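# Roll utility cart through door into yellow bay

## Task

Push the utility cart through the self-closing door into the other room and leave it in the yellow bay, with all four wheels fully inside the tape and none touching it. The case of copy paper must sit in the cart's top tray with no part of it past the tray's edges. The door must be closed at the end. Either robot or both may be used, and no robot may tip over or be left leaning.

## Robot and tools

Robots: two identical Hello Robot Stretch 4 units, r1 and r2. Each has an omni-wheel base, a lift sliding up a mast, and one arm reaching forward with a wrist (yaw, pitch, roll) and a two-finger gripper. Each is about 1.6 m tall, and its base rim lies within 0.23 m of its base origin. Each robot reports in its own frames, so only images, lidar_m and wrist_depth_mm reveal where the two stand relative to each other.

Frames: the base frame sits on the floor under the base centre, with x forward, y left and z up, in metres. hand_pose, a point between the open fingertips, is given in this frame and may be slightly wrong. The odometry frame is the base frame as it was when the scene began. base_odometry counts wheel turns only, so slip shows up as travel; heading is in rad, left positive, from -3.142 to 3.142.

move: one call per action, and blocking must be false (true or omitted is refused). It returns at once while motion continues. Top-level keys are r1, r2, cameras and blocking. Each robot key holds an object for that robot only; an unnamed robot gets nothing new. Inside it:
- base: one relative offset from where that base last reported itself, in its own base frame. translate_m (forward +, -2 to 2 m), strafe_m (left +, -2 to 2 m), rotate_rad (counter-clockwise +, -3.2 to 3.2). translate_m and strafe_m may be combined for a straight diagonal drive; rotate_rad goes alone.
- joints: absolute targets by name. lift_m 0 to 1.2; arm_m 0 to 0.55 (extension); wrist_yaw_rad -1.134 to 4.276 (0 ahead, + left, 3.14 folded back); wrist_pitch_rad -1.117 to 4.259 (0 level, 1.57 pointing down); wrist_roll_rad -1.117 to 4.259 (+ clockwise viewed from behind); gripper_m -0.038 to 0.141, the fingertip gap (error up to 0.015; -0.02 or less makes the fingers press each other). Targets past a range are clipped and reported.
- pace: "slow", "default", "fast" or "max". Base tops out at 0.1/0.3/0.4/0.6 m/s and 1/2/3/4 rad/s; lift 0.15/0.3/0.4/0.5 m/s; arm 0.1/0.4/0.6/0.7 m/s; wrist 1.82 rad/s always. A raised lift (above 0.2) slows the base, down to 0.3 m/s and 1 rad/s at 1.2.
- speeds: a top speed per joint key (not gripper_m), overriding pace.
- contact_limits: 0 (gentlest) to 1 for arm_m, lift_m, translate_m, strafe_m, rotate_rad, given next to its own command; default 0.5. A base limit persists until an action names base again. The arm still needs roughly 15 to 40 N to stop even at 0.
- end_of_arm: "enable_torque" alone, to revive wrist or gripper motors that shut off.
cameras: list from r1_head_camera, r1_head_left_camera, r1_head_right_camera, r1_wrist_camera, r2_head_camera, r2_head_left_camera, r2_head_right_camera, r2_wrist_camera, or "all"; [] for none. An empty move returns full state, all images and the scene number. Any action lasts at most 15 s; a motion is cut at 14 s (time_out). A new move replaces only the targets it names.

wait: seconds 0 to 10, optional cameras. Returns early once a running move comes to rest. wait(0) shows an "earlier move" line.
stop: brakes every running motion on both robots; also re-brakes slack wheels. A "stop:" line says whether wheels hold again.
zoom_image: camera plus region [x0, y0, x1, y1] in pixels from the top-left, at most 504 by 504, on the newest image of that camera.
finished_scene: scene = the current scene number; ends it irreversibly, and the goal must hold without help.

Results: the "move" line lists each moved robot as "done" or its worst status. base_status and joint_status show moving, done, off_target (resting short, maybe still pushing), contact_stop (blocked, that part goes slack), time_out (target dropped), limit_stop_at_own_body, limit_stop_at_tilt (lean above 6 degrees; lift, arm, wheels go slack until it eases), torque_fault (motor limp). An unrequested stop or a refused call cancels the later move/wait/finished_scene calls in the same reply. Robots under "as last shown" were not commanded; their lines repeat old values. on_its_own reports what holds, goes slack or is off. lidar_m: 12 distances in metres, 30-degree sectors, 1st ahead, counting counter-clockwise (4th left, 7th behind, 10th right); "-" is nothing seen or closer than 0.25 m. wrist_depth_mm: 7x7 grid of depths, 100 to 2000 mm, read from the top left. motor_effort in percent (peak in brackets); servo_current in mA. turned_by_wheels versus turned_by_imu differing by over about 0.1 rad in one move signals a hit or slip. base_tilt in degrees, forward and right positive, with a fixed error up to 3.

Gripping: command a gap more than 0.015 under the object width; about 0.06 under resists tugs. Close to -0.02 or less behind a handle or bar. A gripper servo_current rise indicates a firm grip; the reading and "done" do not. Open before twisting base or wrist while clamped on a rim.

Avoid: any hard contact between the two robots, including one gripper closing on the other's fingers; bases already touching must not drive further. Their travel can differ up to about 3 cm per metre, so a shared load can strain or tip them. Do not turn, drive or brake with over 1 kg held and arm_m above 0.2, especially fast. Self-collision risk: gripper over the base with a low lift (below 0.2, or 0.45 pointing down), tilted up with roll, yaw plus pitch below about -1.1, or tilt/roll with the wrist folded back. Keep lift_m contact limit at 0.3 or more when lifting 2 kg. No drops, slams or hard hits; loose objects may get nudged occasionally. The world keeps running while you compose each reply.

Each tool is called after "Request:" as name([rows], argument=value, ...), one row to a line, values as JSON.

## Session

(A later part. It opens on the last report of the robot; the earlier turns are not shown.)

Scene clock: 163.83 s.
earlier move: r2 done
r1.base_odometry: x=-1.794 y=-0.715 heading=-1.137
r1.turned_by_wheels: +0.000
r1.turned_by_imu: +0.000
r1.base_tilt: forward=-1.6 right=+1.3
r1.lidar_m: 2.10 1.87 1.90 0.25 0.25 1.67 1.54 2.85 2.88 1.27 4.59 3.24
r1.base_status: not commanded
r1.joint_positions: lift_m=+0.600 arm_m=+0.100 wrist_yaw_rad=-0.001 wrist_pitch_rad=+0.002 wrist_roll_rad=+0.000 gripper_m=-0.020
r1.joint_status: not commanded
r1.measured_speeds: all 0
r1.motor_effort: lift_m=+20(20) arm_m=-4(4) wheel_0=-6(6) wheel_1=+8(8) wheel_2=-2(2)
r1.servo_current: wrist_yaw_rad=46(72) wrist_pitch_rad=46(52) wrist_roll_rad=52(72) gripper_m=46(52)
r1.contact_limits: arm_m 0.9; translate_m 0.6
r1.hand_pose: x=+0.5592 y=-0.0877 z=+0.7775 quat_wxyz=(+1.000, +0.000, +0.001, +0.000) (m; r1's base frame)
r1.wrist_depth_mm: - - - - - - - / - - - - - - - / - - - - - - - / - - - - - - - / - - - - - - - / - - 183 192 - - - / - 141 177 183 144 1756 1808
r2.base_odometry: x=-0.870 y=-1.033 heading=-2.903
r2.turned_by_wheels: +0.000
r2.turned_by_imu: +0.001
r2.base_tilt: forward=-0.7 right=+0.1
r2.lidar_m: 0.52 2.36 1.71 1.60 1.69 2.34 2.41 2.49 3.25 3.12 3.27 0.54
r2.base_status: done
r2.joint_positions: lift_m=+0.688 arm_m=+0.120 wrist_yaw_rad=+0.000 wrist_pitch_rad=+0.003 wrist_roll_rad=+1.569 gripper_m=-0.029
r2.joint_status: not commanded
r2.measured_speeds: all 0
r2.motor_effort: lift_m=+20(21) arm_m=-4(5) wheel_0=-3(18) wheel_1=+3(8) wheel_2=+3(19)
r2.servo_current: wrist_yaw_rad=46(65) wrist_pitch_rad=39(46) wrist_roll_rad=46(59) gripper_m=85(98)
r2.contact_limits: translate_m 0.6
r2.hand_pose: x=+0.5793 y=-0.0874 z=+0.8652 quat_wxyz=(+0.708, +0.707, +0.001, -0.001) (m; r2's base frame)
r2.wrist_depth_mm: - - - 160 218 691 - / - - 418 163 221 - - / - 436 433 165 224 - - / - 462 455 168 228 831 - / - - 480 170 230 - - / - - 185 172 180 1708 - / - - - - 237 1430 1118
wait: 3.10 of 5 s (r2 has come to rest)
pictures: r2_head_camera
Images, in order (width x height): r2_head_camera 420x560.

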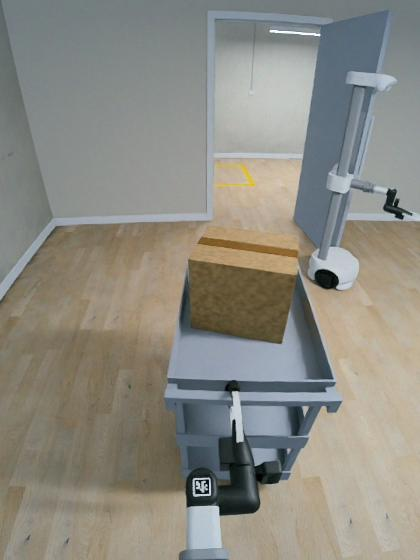

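Request:
move(blocking=false, r2={"base":{"strafe_m":0.22},"contact_limits":{"strafe_m":0.9}})

Request:
wait(seconds=3)

Request:
move(blocking=false, r2={"base":{"translate_m":0.35,"strafe_m":-0.06},"contact_limits":{"translate_m":0.5}})

Request:
wait(seconds=4, cameras=["r2_head_camera"])

Scene clock: 171.90 s.
move: r2 moving
r1: as last shown
r1.lidar_m: 2.08 1.89 1.89 0.26 0.25 1.65 1.52 2.83 2.88 1.28 4.58 3.29
r1.motor_effort: lift_m=+20(20) arm_m=-4(4) wheel_0=-5(6) wheel_1=+8(8) wheel_2=-2(2)
r1.servo_current: wrist_yaw_rad=52(65) wrist_pitch_rad=39(46) wrist_roll_rad=46(59) gripper_m=39(46)
r1.contact_limits: arm_m 0.9; translate_m 0.6
r1.wrist_depth_mm: - - - - - - - / - - - - - - - / - - - - - - - / - - - - - - - / - - - - - - - / - - 182 193 - - - / - 140 178 183 143 1756 1808
r2.base_odometry: x=-0.862 y=-1.068 heading=-2.904
r2.turned_by_wheels: -0.001
r2.turned_by_imu: -0.001
r2.base_tilt: forward=-0.7 right=+0.1
r2.lidar_m: 0.52 2.33 1.67 1.56 1.62 2.22 2.39 2.49 3.29 3.13 3.28 0.53
r2.base_status: strafe_m moving
r2.joint_positions: lift_m=+0.688 arm_m=+0.120 wrist_yaw_rad=-0.010 wrist_pitch_rad=+0.003 wrist_roll_rad=+1.569 gripper_m=-0.029
r2.joint_status: not commanded
r2.measured_speeds: translate_m=-0.001 strafe_m=+0.140 rotate_rad=+0.005 lift_m=+0.000 arm_m=+0.000 wrist_yaw_rad=-0.016 wrist_pitch_rad=+0.000 wrist_roll_rad=+0.000
r2.motor_effort: lift_m=+20(21) arm_m=-4(4) wheel_0=-17(20) wheel_1=+9(10) wheel_2=-1(2)
r2.servo_current: wrist_yaw_rad=72(72) wrist_pitch_rad=39(46) wrist_roll_rad=39(59) gripper_m=91(91)
r2.contact_limits: strafe_m 0.9
r2.hand_pose: x=+0.5784 y=-0.0903 z=+0.8652 quat_wxyz=(+0.708, +0.707, -0.003, -0.004) (m; r2's base frame)
r2.wrist_depth_mm: - - - 161 220 691 - / - - 418 163 221 - - / - 439 433 166 224 - - / - 459 455 167 228 831 - / - - 473 170 231 - - / - - 186 172 178 1708 - / - - - - 237 1397 1138
pictures: none

Scene clock: 173.43 s.
earlier move: r2 done
r1.base_odometry: x=-1.794 y=-0.715 heading=-1.137
r1.turned_by_wheels: +0.000
r1.turned_by_imu: +0.000
r1.base_tilt: forward=-1.6 right=+1.3
r1.lidar_m: 2.09 1.88 1.91 0.25 0.25 1.67 1.52 2.83 2.85 1.41 4.59 3.25
r1.base_status: not commanded
r1.joint_positions: lift_m=+0.600 arm_m=+0.100 wrist_yaw_rad=-0.001 wrist_pitch_rad=+0.002 wrist_roll_rad=+0.000 gripper_m=-0.020
r1.joint_status: not commanded
r1.measured_speeds: all 0
r1.motor_effort: lift_m=+20(20) arm_m=-4(4) wheel_0=-6(6) wheel_1=+8(8) wheel_2=-2(2)
r1.servo_current: wrist_yaw_rad=59(78) wrist_pitch_rad=39(46) wrist_roll_rad=52(59) gripper_m=46(46)
r1.contact_limits: arm_m 0.9; translate_m 0.6
r1.hand_pose: x=+0.5592 y=-0.0877 z=+0.7775 quat_wxyz=(+1.000, +0.000, +0.001, +0.000) (m; r1's base frame)
r1.wrist_depth_mm: - - - - - - - / - - - - - - - / - - - - - - - / - - - - - - - / - - - - - - - / - - 182 191 - - - / - 140 178 183 144 1756 1756
r2.base_odometry: x=-0.818 y=-1.247 heading=-2.903
r2.turned_by_wheels: +0.001
r2.turned_by_imu: +0.000
r2.base_tilt: forward=-0.7 right=+0.1
r2.lidar_m: 0.55 2.04 1.50 1.39 1.44 2.00 2.40 2.50 3.39 3.34 3.44 0.49
r2.base_status: done
r2.joint_positions: lift_m=+0.688 arm_m=+0.120 wrist_yaw_rad=-0.011 wrist_pitch_rad=+0.003 wrist_roll_rad=+1.569 gripper_m=-0.029
r2.joint_status: not commanded
r2.measured_speeds: all 0
r2.motor_effort: lift_m=+21(21) arm_m=-3(4) wheel_0=-4(21) wheel_1=+1(11) wheel_2=-2(4)
r2.servo_current: wrist_yaw_rad=78(78) wrist_pitch_rad=39(46) wrist_roll_rad=46(59) gripper_m=85(98)
r2.contact_limits: strafe_m 0.9
r2.hand_pose: x=+0.5783 y=-0.0905 z=+0.8652 quat_wxyz=(+0.708, +0.707, -0.003, -0.005) (m; r2's base frame)
r2.wrist_depth_mm: - 359 357 118 173 - - / - 389 387 125 184 - - / - 436 430 134 195 - - / - - 480 145 209 - - / - - - 154 226 1708 500 / - - 185 167 176 1618 1205 / - - - - 263 315 1138
wait: 1.53 of 3 s (r2 has come to rest)
pictures: none

Scene clock: 173.93 s.
move: r2 moving
r1: as last shown
r1.lidar_m: 2.06 1.88 1.92 0.26 0.25 1.67 1.53 2.84 2.88 1.38 4.57 3.27
r1.motor_effort: lift_m=+20(20) arm_m=-4(4) wheel_0=-5(6) wheel_1=+8(8) wheel_2=-2(2)
r1.servo_current: wrist_yaw_rad=59(59) wrist_pitch_rad=39(52) wrist_roll_rad=59(59) gripper_m=52(52)
r1.contact_limits: arm_m 0.9; translate_m 0.6
r1.wrist_depth_mm: - - - - - - - / - - - - - - - / - - - - - - - / - - - - - - - / - - - - - - - / - - 182 192 - - - / - 141 178 183 143 1808 1808
r2.base_odometry: x=-0.850 y=-1.249 heading=-2.903
r2.turned_by_wheels: +0.001
r2.turned_by_imu: +0.001
r2.base_tilt: forward=-0.7 right=+0.1
r2.lidar_m: 0.56 2.08 1.48 1.39 1.44 2.02 2.45 2.55 3.44 3.33 2.50 0.48
r2.base_status: translate_m moving; strafe_m moving
r2.joint_positions: lift_m=+0.688 arm_m=+0.120 wrist_yaw_rad=-0.007 wrist_pitch_rad=+0.003 wrist_roll_rad=+1.569 gripper_m=-0.029
r2.joint_status: not commanded
r2.measured_speeds: translate_m=+0.122 strafe_m=-0.020 rotate_rad=+0.005 lift_m=+0.000 arm_m=+0.000 wrist_yaw_rad=+0.013 wrist_pitch_rad=+0.000 wrist_roll_rad=+0.000
r2.motor_effort: lift_m=+21(21) arm_m=+4(4) wheel_0=+13(14) wheel_1=+9(9) wheel_2=-16(18)
r2.servo_current: wrist_yaw_rad=59(78) wrist_pitch_rad=46(46) wrist_roll_rad=46(52) gripper_m=91(91)
r2.contact_limits: translate_m 0.5
r2.hand_pose: x=+0.5787 y=-0.0893 z=+0.8652 quat_wxyz=(+0.708, +0.707, -0.001, -0.003) (m; r2's base frame)
r2.wrist_depth_mm: - 353 349 112 167 - - / - 384 387 121 176 - - / - 436 430 129 191 - - / - - 484 140 206 - - / - - - 152 224 1576 488 / - - 186 163 179 1576 1205 / - - - - 263 312 1118
pictures: none

Scene clock: 176.10 s.
earlier move: r2 done
r1.base_odometry: x=-1.794 y=-0.715 heading=-1.137
r1.turned_by_wheels: +0.000
r1.turned_by_imu: +0.000
r1.base_tilt: forward=-1.6 right=+1.3
r1.lidar_m: 2.07 1.89 1.91 0.26 0.25 1.65 1.54 2.83 1.18 1.14 4.59 3.27
r1.base_status: not commanded
r1.joint_positions: lift_m=+0.600 arm_m=+0.100 wrist_yaw_rad=-0.001 wrist_pitch_rad=+0.002 wrist_roll_rad=+0.000 gripper_m=-0.020
r1.joint_status: not commanded
r1.measured_speeds: all 0
r1.motor_effort: lift_m=+20(20) arm_m=-4(4) wheel_0=-5(7) wheel_1=+8(8) wheel_2=-2(2)
r1.servo_current: wrist_yaw_rad=46(65) wrist_pitch_rad=39(52) wrist_roll_rad=52(65) gripper_m=39(52)
r1.contact_limits: arm_m 0.9; translate_m 0.6
r1.hand_pose: x=+0.5592 y=-0.0877 z=+0.7775 quat_wxyz=(+1.000, +0.000, +0.001, +0.000) (m; r1's base frame)
r1.wrist_depth_mm: - - - - - - - / - - - - - - - / - - - - - - - / - - - - - - - / - - - - - - - / - - 182 193 - - - / - 140 177 183 144 1808 1808
r2.base_odometry: x=-1.173 y=-1.271 heading=-2.903
r2.turned_by_wheels: +0.000
r2.turned_by_imu: +0.003
r2.base_tilt: forward=-0.7 right=+0.0
r2.lidar_m: 0.55 2.13 1.54 1.47 1.53 2.08 2.76 2.88 3.41 3.26 2.18 0.45
r2.base_status: done
r2.joint_positions: lift_m=+0.688 arm_m=+0.120 wrist_yaw_rad=+0.003 wrist_pitch_rad=+0.003 wrist_roll_rad=+1.569 gripper_m=-0.029
r2.joint_status: not commanded
r2.measured_speeds: all 0
r2.motor_effort: lift_m=+20(21) arm_m=+4(5) wheel_0=+4(24) wheel_1=+3(12) wheel_2=-3(18)
r2.servo_current: wrist_yaw_rad=39(78) wrist_pitch_rad=39(46) wrist_roll_rad=46(52) gripper_m=91(91)
r2.contact_limits: translate_m 0.5
r2.hand_pose: x=+0.5795 y=-0.0866 z=+0.8652 quat_wxyz=(+0.708, +0.707, +0.002, +0.000) (m; r2's base frame)
r2.wrist_depth_mm: - 343 342 - 144 - - / - 384 387 - 158 - - / - 459 449 106 175 - - / - - - 116 195 1499 - / - - - 134 222 1576 477 / - - 186 155 177 1618 1182 / - - - - 322 322 338
wait: 2.17 of 4 s (r2 has come to rest)
pictures: r2_head_camera
Images, in order (width x height): r2_head_camera 420x560.

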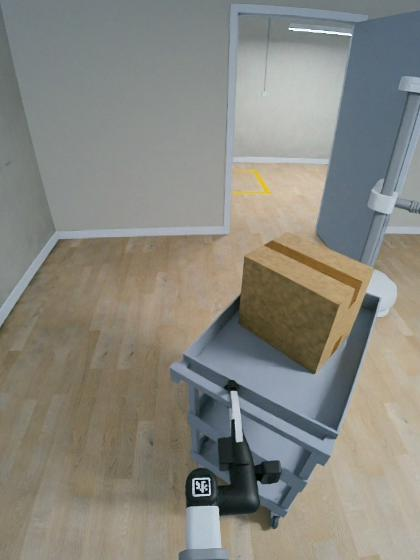

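Request:
move(blocking=false, r2={"base":{"translate_m":0.4,"strafe_m":-0.26},"contact_limits":{"translate_m":0.5}})

Request:
wait(seconds=4, cameras=["r2_head_camera"])

Scene clock: 208.13 s.
move: r2 moving
r1: as last shown
r1.lidar_m: 2.08 1.86 1.92 0.26 0.25 1.63 1.52 2.85 1.19 1.10 4.59 3.25
r1.motor_effort: lift_m=+20(20) arm_m=-3(4) wheel_0=-5(6) wheel_1=+8(8) wheel_2=-2(2)
r1.servo_current: wrist_yaw_rad=52(65) wrist_pitch_rad=39(46) wrist_roll_rad=52(59) gripper_m=52(52)
r1.contact_limits: arm_m 0.9; translate_m 0.6
r1.wrist_depth_mm: - - - - - - - / - - - - - - - / - - - - - - - / - - - - - - - / - - - - - - - / - - 182 192 - - - / - 140 178 183 143 1808 1756
r2.base_odometry: x=-1.206 y=-1.260 heading=-2.903
r2.turned_by_wheels: +0.000
r2.turned_by_imu: +0.001
r2.base_tilt: forward=-0.7 right=+0.0
r2.lidar_m: 0.53 2.15 1.56 1.49 1.55 2.09 2.78 2.93 3.41 3.25 2.17 0.44
r2.base_status: translate_m moving; strafe_m moving
r2.joint_positions: lift_m=+0.688 arm_m=+0.120 wrist_yaw_rad=+0.002 wrist_pitch_rad=+0.003 wrist_roll_rad=+1.569 gripper_m=-0.029
r2.joint_status: not commanded
r2.measured_speeds: translate_m=+0.115 strafe_m=-0.073 rotate_rad=+0.009 lift_m=+0.000 arm_m=+0.000 wrist_yaw_rad=+0.003 wrist_pitch_rad=+0.000 wrist_roll_rad=+0.000
r2.motor_effort: lift_m=+21(21) arm_m=+4(4) wheel_0=+17(18) wheel_1=-3(4) wheel_2=-11(14)
r2.servo_current: wrist_yaw_rad=52(59) wrist_pitch_rad=46(46) wrist_roll_rad=52(52) gripper_m=91(91)
r2.contact_limits: translate_m 0.5
r2.hand_pose: x=+0.5795 y=-0.0867 z=+0.8652 quat_wxyz=(+0.708, +0.707, +0.002, +0.000) (m; r2's base frame)
r2.wrist_depth_mm: - 340 338 - 138 - - / - 382 384 - 153 - - / - 459 449 - 170 - - / - - - 112 191 1499 521 / - - - 128 219 1618 469 / - - 186 150 179 1618 1205 / - - - - 324 329 334
pictures: none

Scene clock: 210.57 s.
earlier move: r2 done
r1.base_odometry: x=-1.794 y=-0.715 heading=-1.137
r1.turned_by_wheels: +0.000
r1.turned_by_imu: +0.000
r1.base_tilt: forward=-1.6 right=+1.3
r1.lidar_m: 2.08 1.89 1.91 0.27 0.26 1.65 1.53 2.84 0.71 0.67 4.58 3.24
r1.base_status: not commanded
r1.joint_positions: lift_m=+0.600 arm_m=+0.100 wrist_yaw_rad=-0.001 wrist_pitch_rad=+0.002 wrist_roll_rad=+0.000 gripper_m=-0.020
r1.joint_status: not commanded
r1.measured_speeds: all 0
r1.motor_effort: lift_m=+20(20) arm_m=-4(4) wheel_0=-6(6) wheel_1=+8(8) wheel_2=-2(2)
r1.servo_current: wrist_yaw_rad=52(65) wrist_pitch_rad=39(52) wrist_roll_rad=65(72) gripper_m=46(52)
r1.contact_limits: arm_m 0.9; translate_m 0.6
r1.hand_pose: x=+0.5592 y=-0.0877 z=+0.7775 quat_wxyz=(+1.000, +0.000, +0.001, +0.000) (m; r1's base frame)
r1.wrist_depth_mm: - - - - - - - / - - - - - - - / - - - - - - - / - - - - - - - / - - - - - - - / - - 182 193 - - - / - 140 178 183 143 1756 1756
r2.base_odometry: x=-1.623 y=-1.113 heading=-2.904
r2.turned_by_wheels: -0.001
r2.turned_by_imu: +0.003
r2.base_tilt: forward=-0.6 right=+0.0
r2.lidar_m: 0.55 2.46 1.81 1.70 1.81 2.41 3.18 3.25 3.16 2.99 1.71 0.42
r2.base_status: done
r2.joint_positions: lift_m=+0.688 arm_m=+0.120 wrist_yaw_rad=+0.003 wrist_pitch_rad=+0.003 wrist_roll_rad=+1.569 gripper_m=-0.029
r2.joint_status: not commanded
r2.measured_speeds: all 0
r2.motor_effort: lift_m=+20(21) arm_m=+4(5) wheel_0=+1(24) wheel_1=-4(6) wheel_2=-3(14)
r2.servo_current: wrist_yaw_rad=46(65) wrist_pitch_rad=39(46) wrist_roll_rad=39(52) gripper_m=85(91)
r2.contact_limits: translate_m 0.5
r2.hand_pose: x=+0.5795 y=-0.0866 z=+0.8652 quat_wxyz=(+0.708, +0.707, +0.002, +0.000) (m; r2's base frame)
r2.wrist_depth_mm: - 343 342 - 137 - - / - 384 389 - 152 - - / - 469 452 - 169 - - / - - - 108 197 1499 512 / - - - 128 220 1576 480 / - - 186 150 177 1576 1182 / - - - - 330 336 342
wait: 2.43 of 4 s (r2 has come to rest)
pictures: r2_head_camera
Images, in order (width x height): r2_head_camera 420x560.

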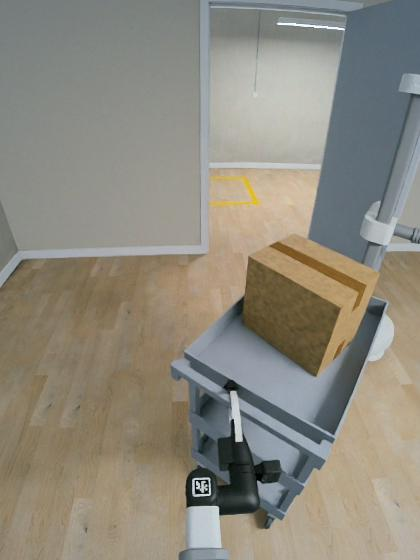

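Request:
move(blocking=false, r2={"base":{"strafe_m":-0.3},"pace":"default","contact_limits":{"strafe_m":0.9}})

Request:
wait(seconds=3, cameras=["r2_head_camera"])

Scene clock: 217.20 s.
move: r2 moving
r1: as last shown
r1.lidar_m: 2.09 1.89 1.91 0.26 0.25 1.66 1.53 2.82 0.70 0.65 4.57 3.26
r1.servo_current: wrist_yaw_rad=59(65) wrist_pitch_rad=46(52) wrist_roll_rad=59(59) gripper_m=39(46)
r1.contact_limits: arm_m 0.9; translate_m 0.6
r1.wrist_depth_mm: - - - - - - - / - - - - - - - / - - - - - - - / - - - - - - - / - - - - - - - / - - 182 192 - - - / - 141 178 183 143 1756 1863
r2.base_odometry: x=-1.631 y=-1.078 heading=-2.902
r2.turned_by_wheels: +0.001
r2.turned_by_imu: +0.002
r2.base_tilt: forward=-0.7 right=+0.1
r2.lidar_m: 0.57 2.52 1.84 1.76 1.85 2.50 3.18 3.27 3.11 2.96 1.68 0.42
r2.base_status: strafe_m moving
r2.joint_positions: lift_m=+0.688 arm_m=+0.120 wrist_yaw_rad=+0.010 wrist_pitch_rad=+0.003 wrist_roll_rad=+1.569 gripper_m=-0.029
r2.joint_status: not commanded
r2.measured_speeds: translate_m=+0.001 strafe_m=-0.143 rotate_rad=-0.004 lift_m=+0.000 arm_m=+0.000 wrist_yaw_rad=+0.013 wrist_pitch_rad=+0.000 wrist_roll_rad=+0.000
r2.motor_effort: lift_m=+21(21) arm_m=+4(4) wheel_0=+21(24) wheel_1=-7(10) wheel_2=+0(4)
r2.servo_current: wrist_yaw_rad=72(72) wrist_pitch_rad=39(46) wrist_roll_rad=33(59) gripper_m=91(91)
r2.contact_limits: strafe_m 0.9
r2.hand_pose: x=+0.5801 y=-0.0846 z=+0.8652 quat_wxyz=(+0.708, +0.707, +0.004, +0.002) (m; r2's base frame)
r2.wrist_depth_mm: - 338 334 - 132 - - / - 379 382 - 146 - - / - 466 455 - 164 - - / - - - 105 186 1397 508 / - - - 121 216 1576 473 / - - 188 144 178 1576 1182 / - - - - 332 338 343
pictures: none

Scene clock: 219.03 s.
earlier move: r2 done
r1.base_odometry: x=-1.794 y=-0.715 heading=-1.137
r1.turned_by_wheels: +0.000
r1.turned_by_imu: +0.000
r1.base_tilt: forward=-1.6 right=+1.2
r1.lidar_m: 2.08 1.89 1.89 0.27 0.26 1.66 1.55 2.84 0.52 0.43 1.51 3.28
r1.base_status: not commanded
r1.joint_positions: lift_m=+0.600 arm_m=+0.100 wrist_yaw_rad=-0.001 wrist_pitch_rad=+0.002 wrist_roll_rad=+0.000 gripper_m=-0.020
r1.joint_status: not commanded
r1.measured_speeds: all 0
r1.motor_effort: lift_m=+20(20) arm_m=-4(4) wheel_0=-6(6) wheel_1=+8(8) wheel_2=-2(2)
r1.servo_current: wrist_yaw_rad=46(65) wrist_pitch_rad=46(52) wrist_roll_rad=59(65) gripper_m=46(52)
r1.contact_limits: arm_m 0.9; translate_m 0.6
r1.hand_pose: x=+0.5592 y=-0.0877 z=+0.7775 quat_wxyz=(+1.000, +0.000, +0.001, +0.000) (m; r1's base frame)
r1.wrist_depth_mm: - - - - - - - / - - - - - - - / - - - - - - - / - - - - - - - / - - - - - - - / - - 182 192 - - - / - 140 178 182 144 1756 1756
r2.base_odometry: x=-1.693 y=-0.822 heading=-2.904
r2.turned_by_wheels: -0.001
r2.turned_by_imu: +0.000
r2.base_tilt: forward=-0.7 right=+0.1
r2.lidar_m: 0.55 2.76 2.09 2.03 2.12 2.89 3.19 3.28 2.83 2.71 1.52 0.52
r2.base_status: done
r2.joint_positions: lift_m=+0.688 arm_m=+0.120 wrist_yaw_rad=+0.004 wrist_pitch_rad=+0.003 wrist_roll_rad=+1.569 gripper_m=-0.029
r2.joint_status: not commanded
r2.measured_speeds: all 0
r2.motor_effort: lift_m=+21(21) arm_m=+4(5) wheel_0=+0(24) wheel_1=-1(11) wheel_2=+1(4)
r2.servo_current: wrist_yaw_rad=46(72) wrist_pitch_rad=39(46) wrist_roll_rad=52(59) gripper_m=91(98)
r2.contact_limits: strafe_m 0.9
r2.hand_pose: x=+0.5796 y=-0.0863 z=+0.8652 quat_wxyz=(+0.708, +0.707, +0.002, +0.000) (m; r2's base frame)
r2.wrist_depth_mm: - 373 373 132 186 - - / - 392 389 137 196 - - / - 430 424 145 206 - - / - 484 466 153 217 - - / - - 512 161 228 1863 - / - - 185 171 179 1618 492 / - - - - - 1430 1182
wait: 1.83 of 3 s (r2 has come to rest)
pictures: r2_head_camera
Images, in order (width x height): r2_head_camera 420x560.

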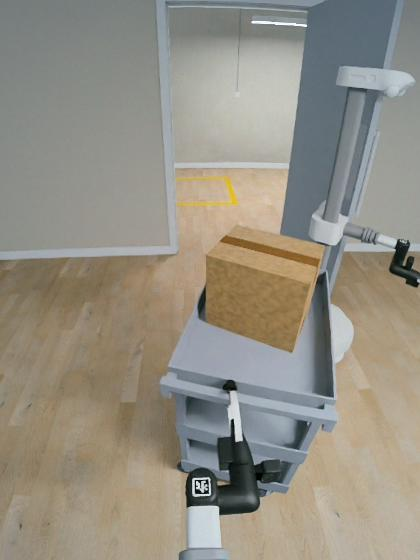

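Request:
move(blocking=false, r2={"base":{"translate_m":-0.6,"strafe_m":0.0},"pace":"default","contact_limits":{"translate_m":0.9}})

Request:
wait(seconds=4, cameras=["r2_head_camera"])

Scene clock: 231.57 s.
move: r2 moving
r1: as last shown
r1.base_tilt: forward=-1.6 right=+1.3
r1.lidar_m: 2.09 1.88 1.91 0.28 0.25 1.65 1.54 2.85 0.55 0.45 1.53 3.25
r1.motor_effort: lift_m=+20(20) arm_m=-4(4) wheel_0=-5(6) wheel_1=+8(8) wheel_2=-2(2)
r1.servo_current: wrist_yaw_rad=52(65) wrist_pitch_rad=39(46) wrist_roll_rad=59(65) gripper_m=39(52)
r1.contact_limits: arm_m 0.9; translate_m 0.6
r1.wrist_depth_mm: - - - - - - - / - - - - - - - / - - - - - - - / - - - - - - - / - - - - - - - / - - 182 193 - - - / - 140 177 182 143 1708 1808
r2.base_odometry: x=-1.663 y=-0.814 heading=-2.904
r2.turned_by_wheels: +0.000
r2.turned_by_imu: +0.000
r2.base_tilt: forward=-0.6 right=+0.0
r2.lidar_m: 0.55 2.80 2.11 2.03 2.13 2.87 3.15 3.24 2.85 2.72 1.54 0.52
r2.base_status: translate_m moving; strafe_m moving
r2.joint_positions: lift_m=+0.688 arm_m=+0.120 wrist_yaw_rad=+0.004 wrist_pitch_rad=+0.003 wrist_roll_rad=+1.569 gripper_m=-0.029
r2.joint_status: not commanded
r2.measured_speeds: translate_m=-0.121 strafe_m=+0.002 rotate_rad=+0.003 lift_m=+0.000 arm_m=+0.000 wrist_yaw_rad=+0.000 wrist_pitch_rad=+0.000 wrist_roll_rad=+0.000
r2.motor_effort: lift_m=+21(21) arm_m=-4(5) wheel_0=-11(12) wheel_1=-10(11) wheel_2=+19(19)
r2.servo_current: wrist_yaw_rad=39(65) wrist_pitch_rad=46(46) wrist_roll_rad=52(52) gripper_m=85(91)
r2.contact_limits: translate_m 0.9
r2.hand_pose: x=+0.5797 y=-0.0863 z=+0.8652 quat_wxyz=(+0.708, +0.707, +0.002, +0.000) (m; r2's base frame)
r2.wrist_depth_mm: - 436 421 134 189 - - / - 392 394 142 198 - - / - 433 424 148 208 - - / - 477 466 155 216 - - / - - 508 163 229 1863 - / - - 185 172 177 1618 496 / - - - - - 1661 1182
pictures: none

Scene clock: 234.57 s.
earlier move: r2 done
r1.base_odometry: x=-1.794 y=-0.715 heading=-1.137
r1.turned_by_wheels: +0.000
r1.turned_by_imu: +0.000
r1.base_tilt: forward=-1.6 right=+1.3
r1.lidar_m: 2.08 1.90 1.91 0.27 0.25 1.66 1.54 2.84 2.87 0.95 0.93 3.27
r1.base_status: not commanded
r1.joint_positions: lift_m=+0.600 arm_m=+0.100 wrist_yaw_rad=-0.001 wrist_pitch_rad=+0.002 wrist_roll_rad=+0.000 gripper_m=-0.020
r1.joint_status: not commanded
r1.measured_speeds: all 0
r1.motor_effort: lift_m=+20(20) arm_m=-4(4) wheel_0=-6(6) wheel_1=+8(8) wheel_2=-2(2)
r1.servo_current: wrist_yaw_rad=52(65) wrist_pitch_rad=33(52) wrist_roll_rad=52(72) gripper_m=39(52)
r1.contact_limits: arm_m 0.9; translate_m 0.6
r1.hand_pose: x=+0.5592 y=-0.0877 z=+0.7775 quat_wxyz=(+1.000, +0.000, +0.001, +0.000) (m; r1's base frame)
r1.wrist_depth_mm: - - - - - - - / - - - - - - - / - - - - - - - / - - - - - - - / - - - - - - - / - - 182 192 - - - / - 140 178 183 143 1808 1808
r2.base_odometry: x=-1.110 y=-0.681 heading=-2.904
r2.turned_by_wheels: -0.001
r2.turned_by_imu: -0.003
r2.base_tilt: forward=-0.7 right=+0.1
r2.lidar_m: 0.52 2.94 2.12 2.02 2.10 2.67 2.56 2.63 2.83 2.71 2.82 0.53
r2.base_status: done
r2.joint_positions: lift_m=+0.688 arm_m=+0.120 wrist_yaw_rad=-0.002 wrist_pitch_rad=+0.003 wrist_roll_rad=+1.569 gripper_m=-0.029
r2.joint_status: not commanded
r2.measured_speeds: all 0
r2.motor_effort: lift_m=+20(21) arm_m=-5(5) wheel_0=-7(18) wheel_1=-3(12) wheel_2=-1(19)
r2.servo_current: wrist_yaw_rad=46(65) wrist_pitch_rad=46(46) wrist_roll_rad=39(65) gripper_m=85(91)
r2.contact_limits: translate_m 0.9
r2.hand_pose: x=+0.5792 y=-0.0880 z=+0.8652 quat_wxyz=(+0.708, +0.707, +0.000, -0.002) (m; r2's base frame)
r2.wrist_depth_mm: - - - 158 215 1430 - / - 1537 418 160 219 - - / - 436 427 164 224 - - / - 459 452 166 226 - - / - - 477 170 230 - - / - - 185 172 179 1708 - / - - - - 238 1430 477
wait: 3.00 of 4 s (r2 has come to rest)
pictures: r2_head_camera
Images, in order (width x height): r2_head_camera 420x560.

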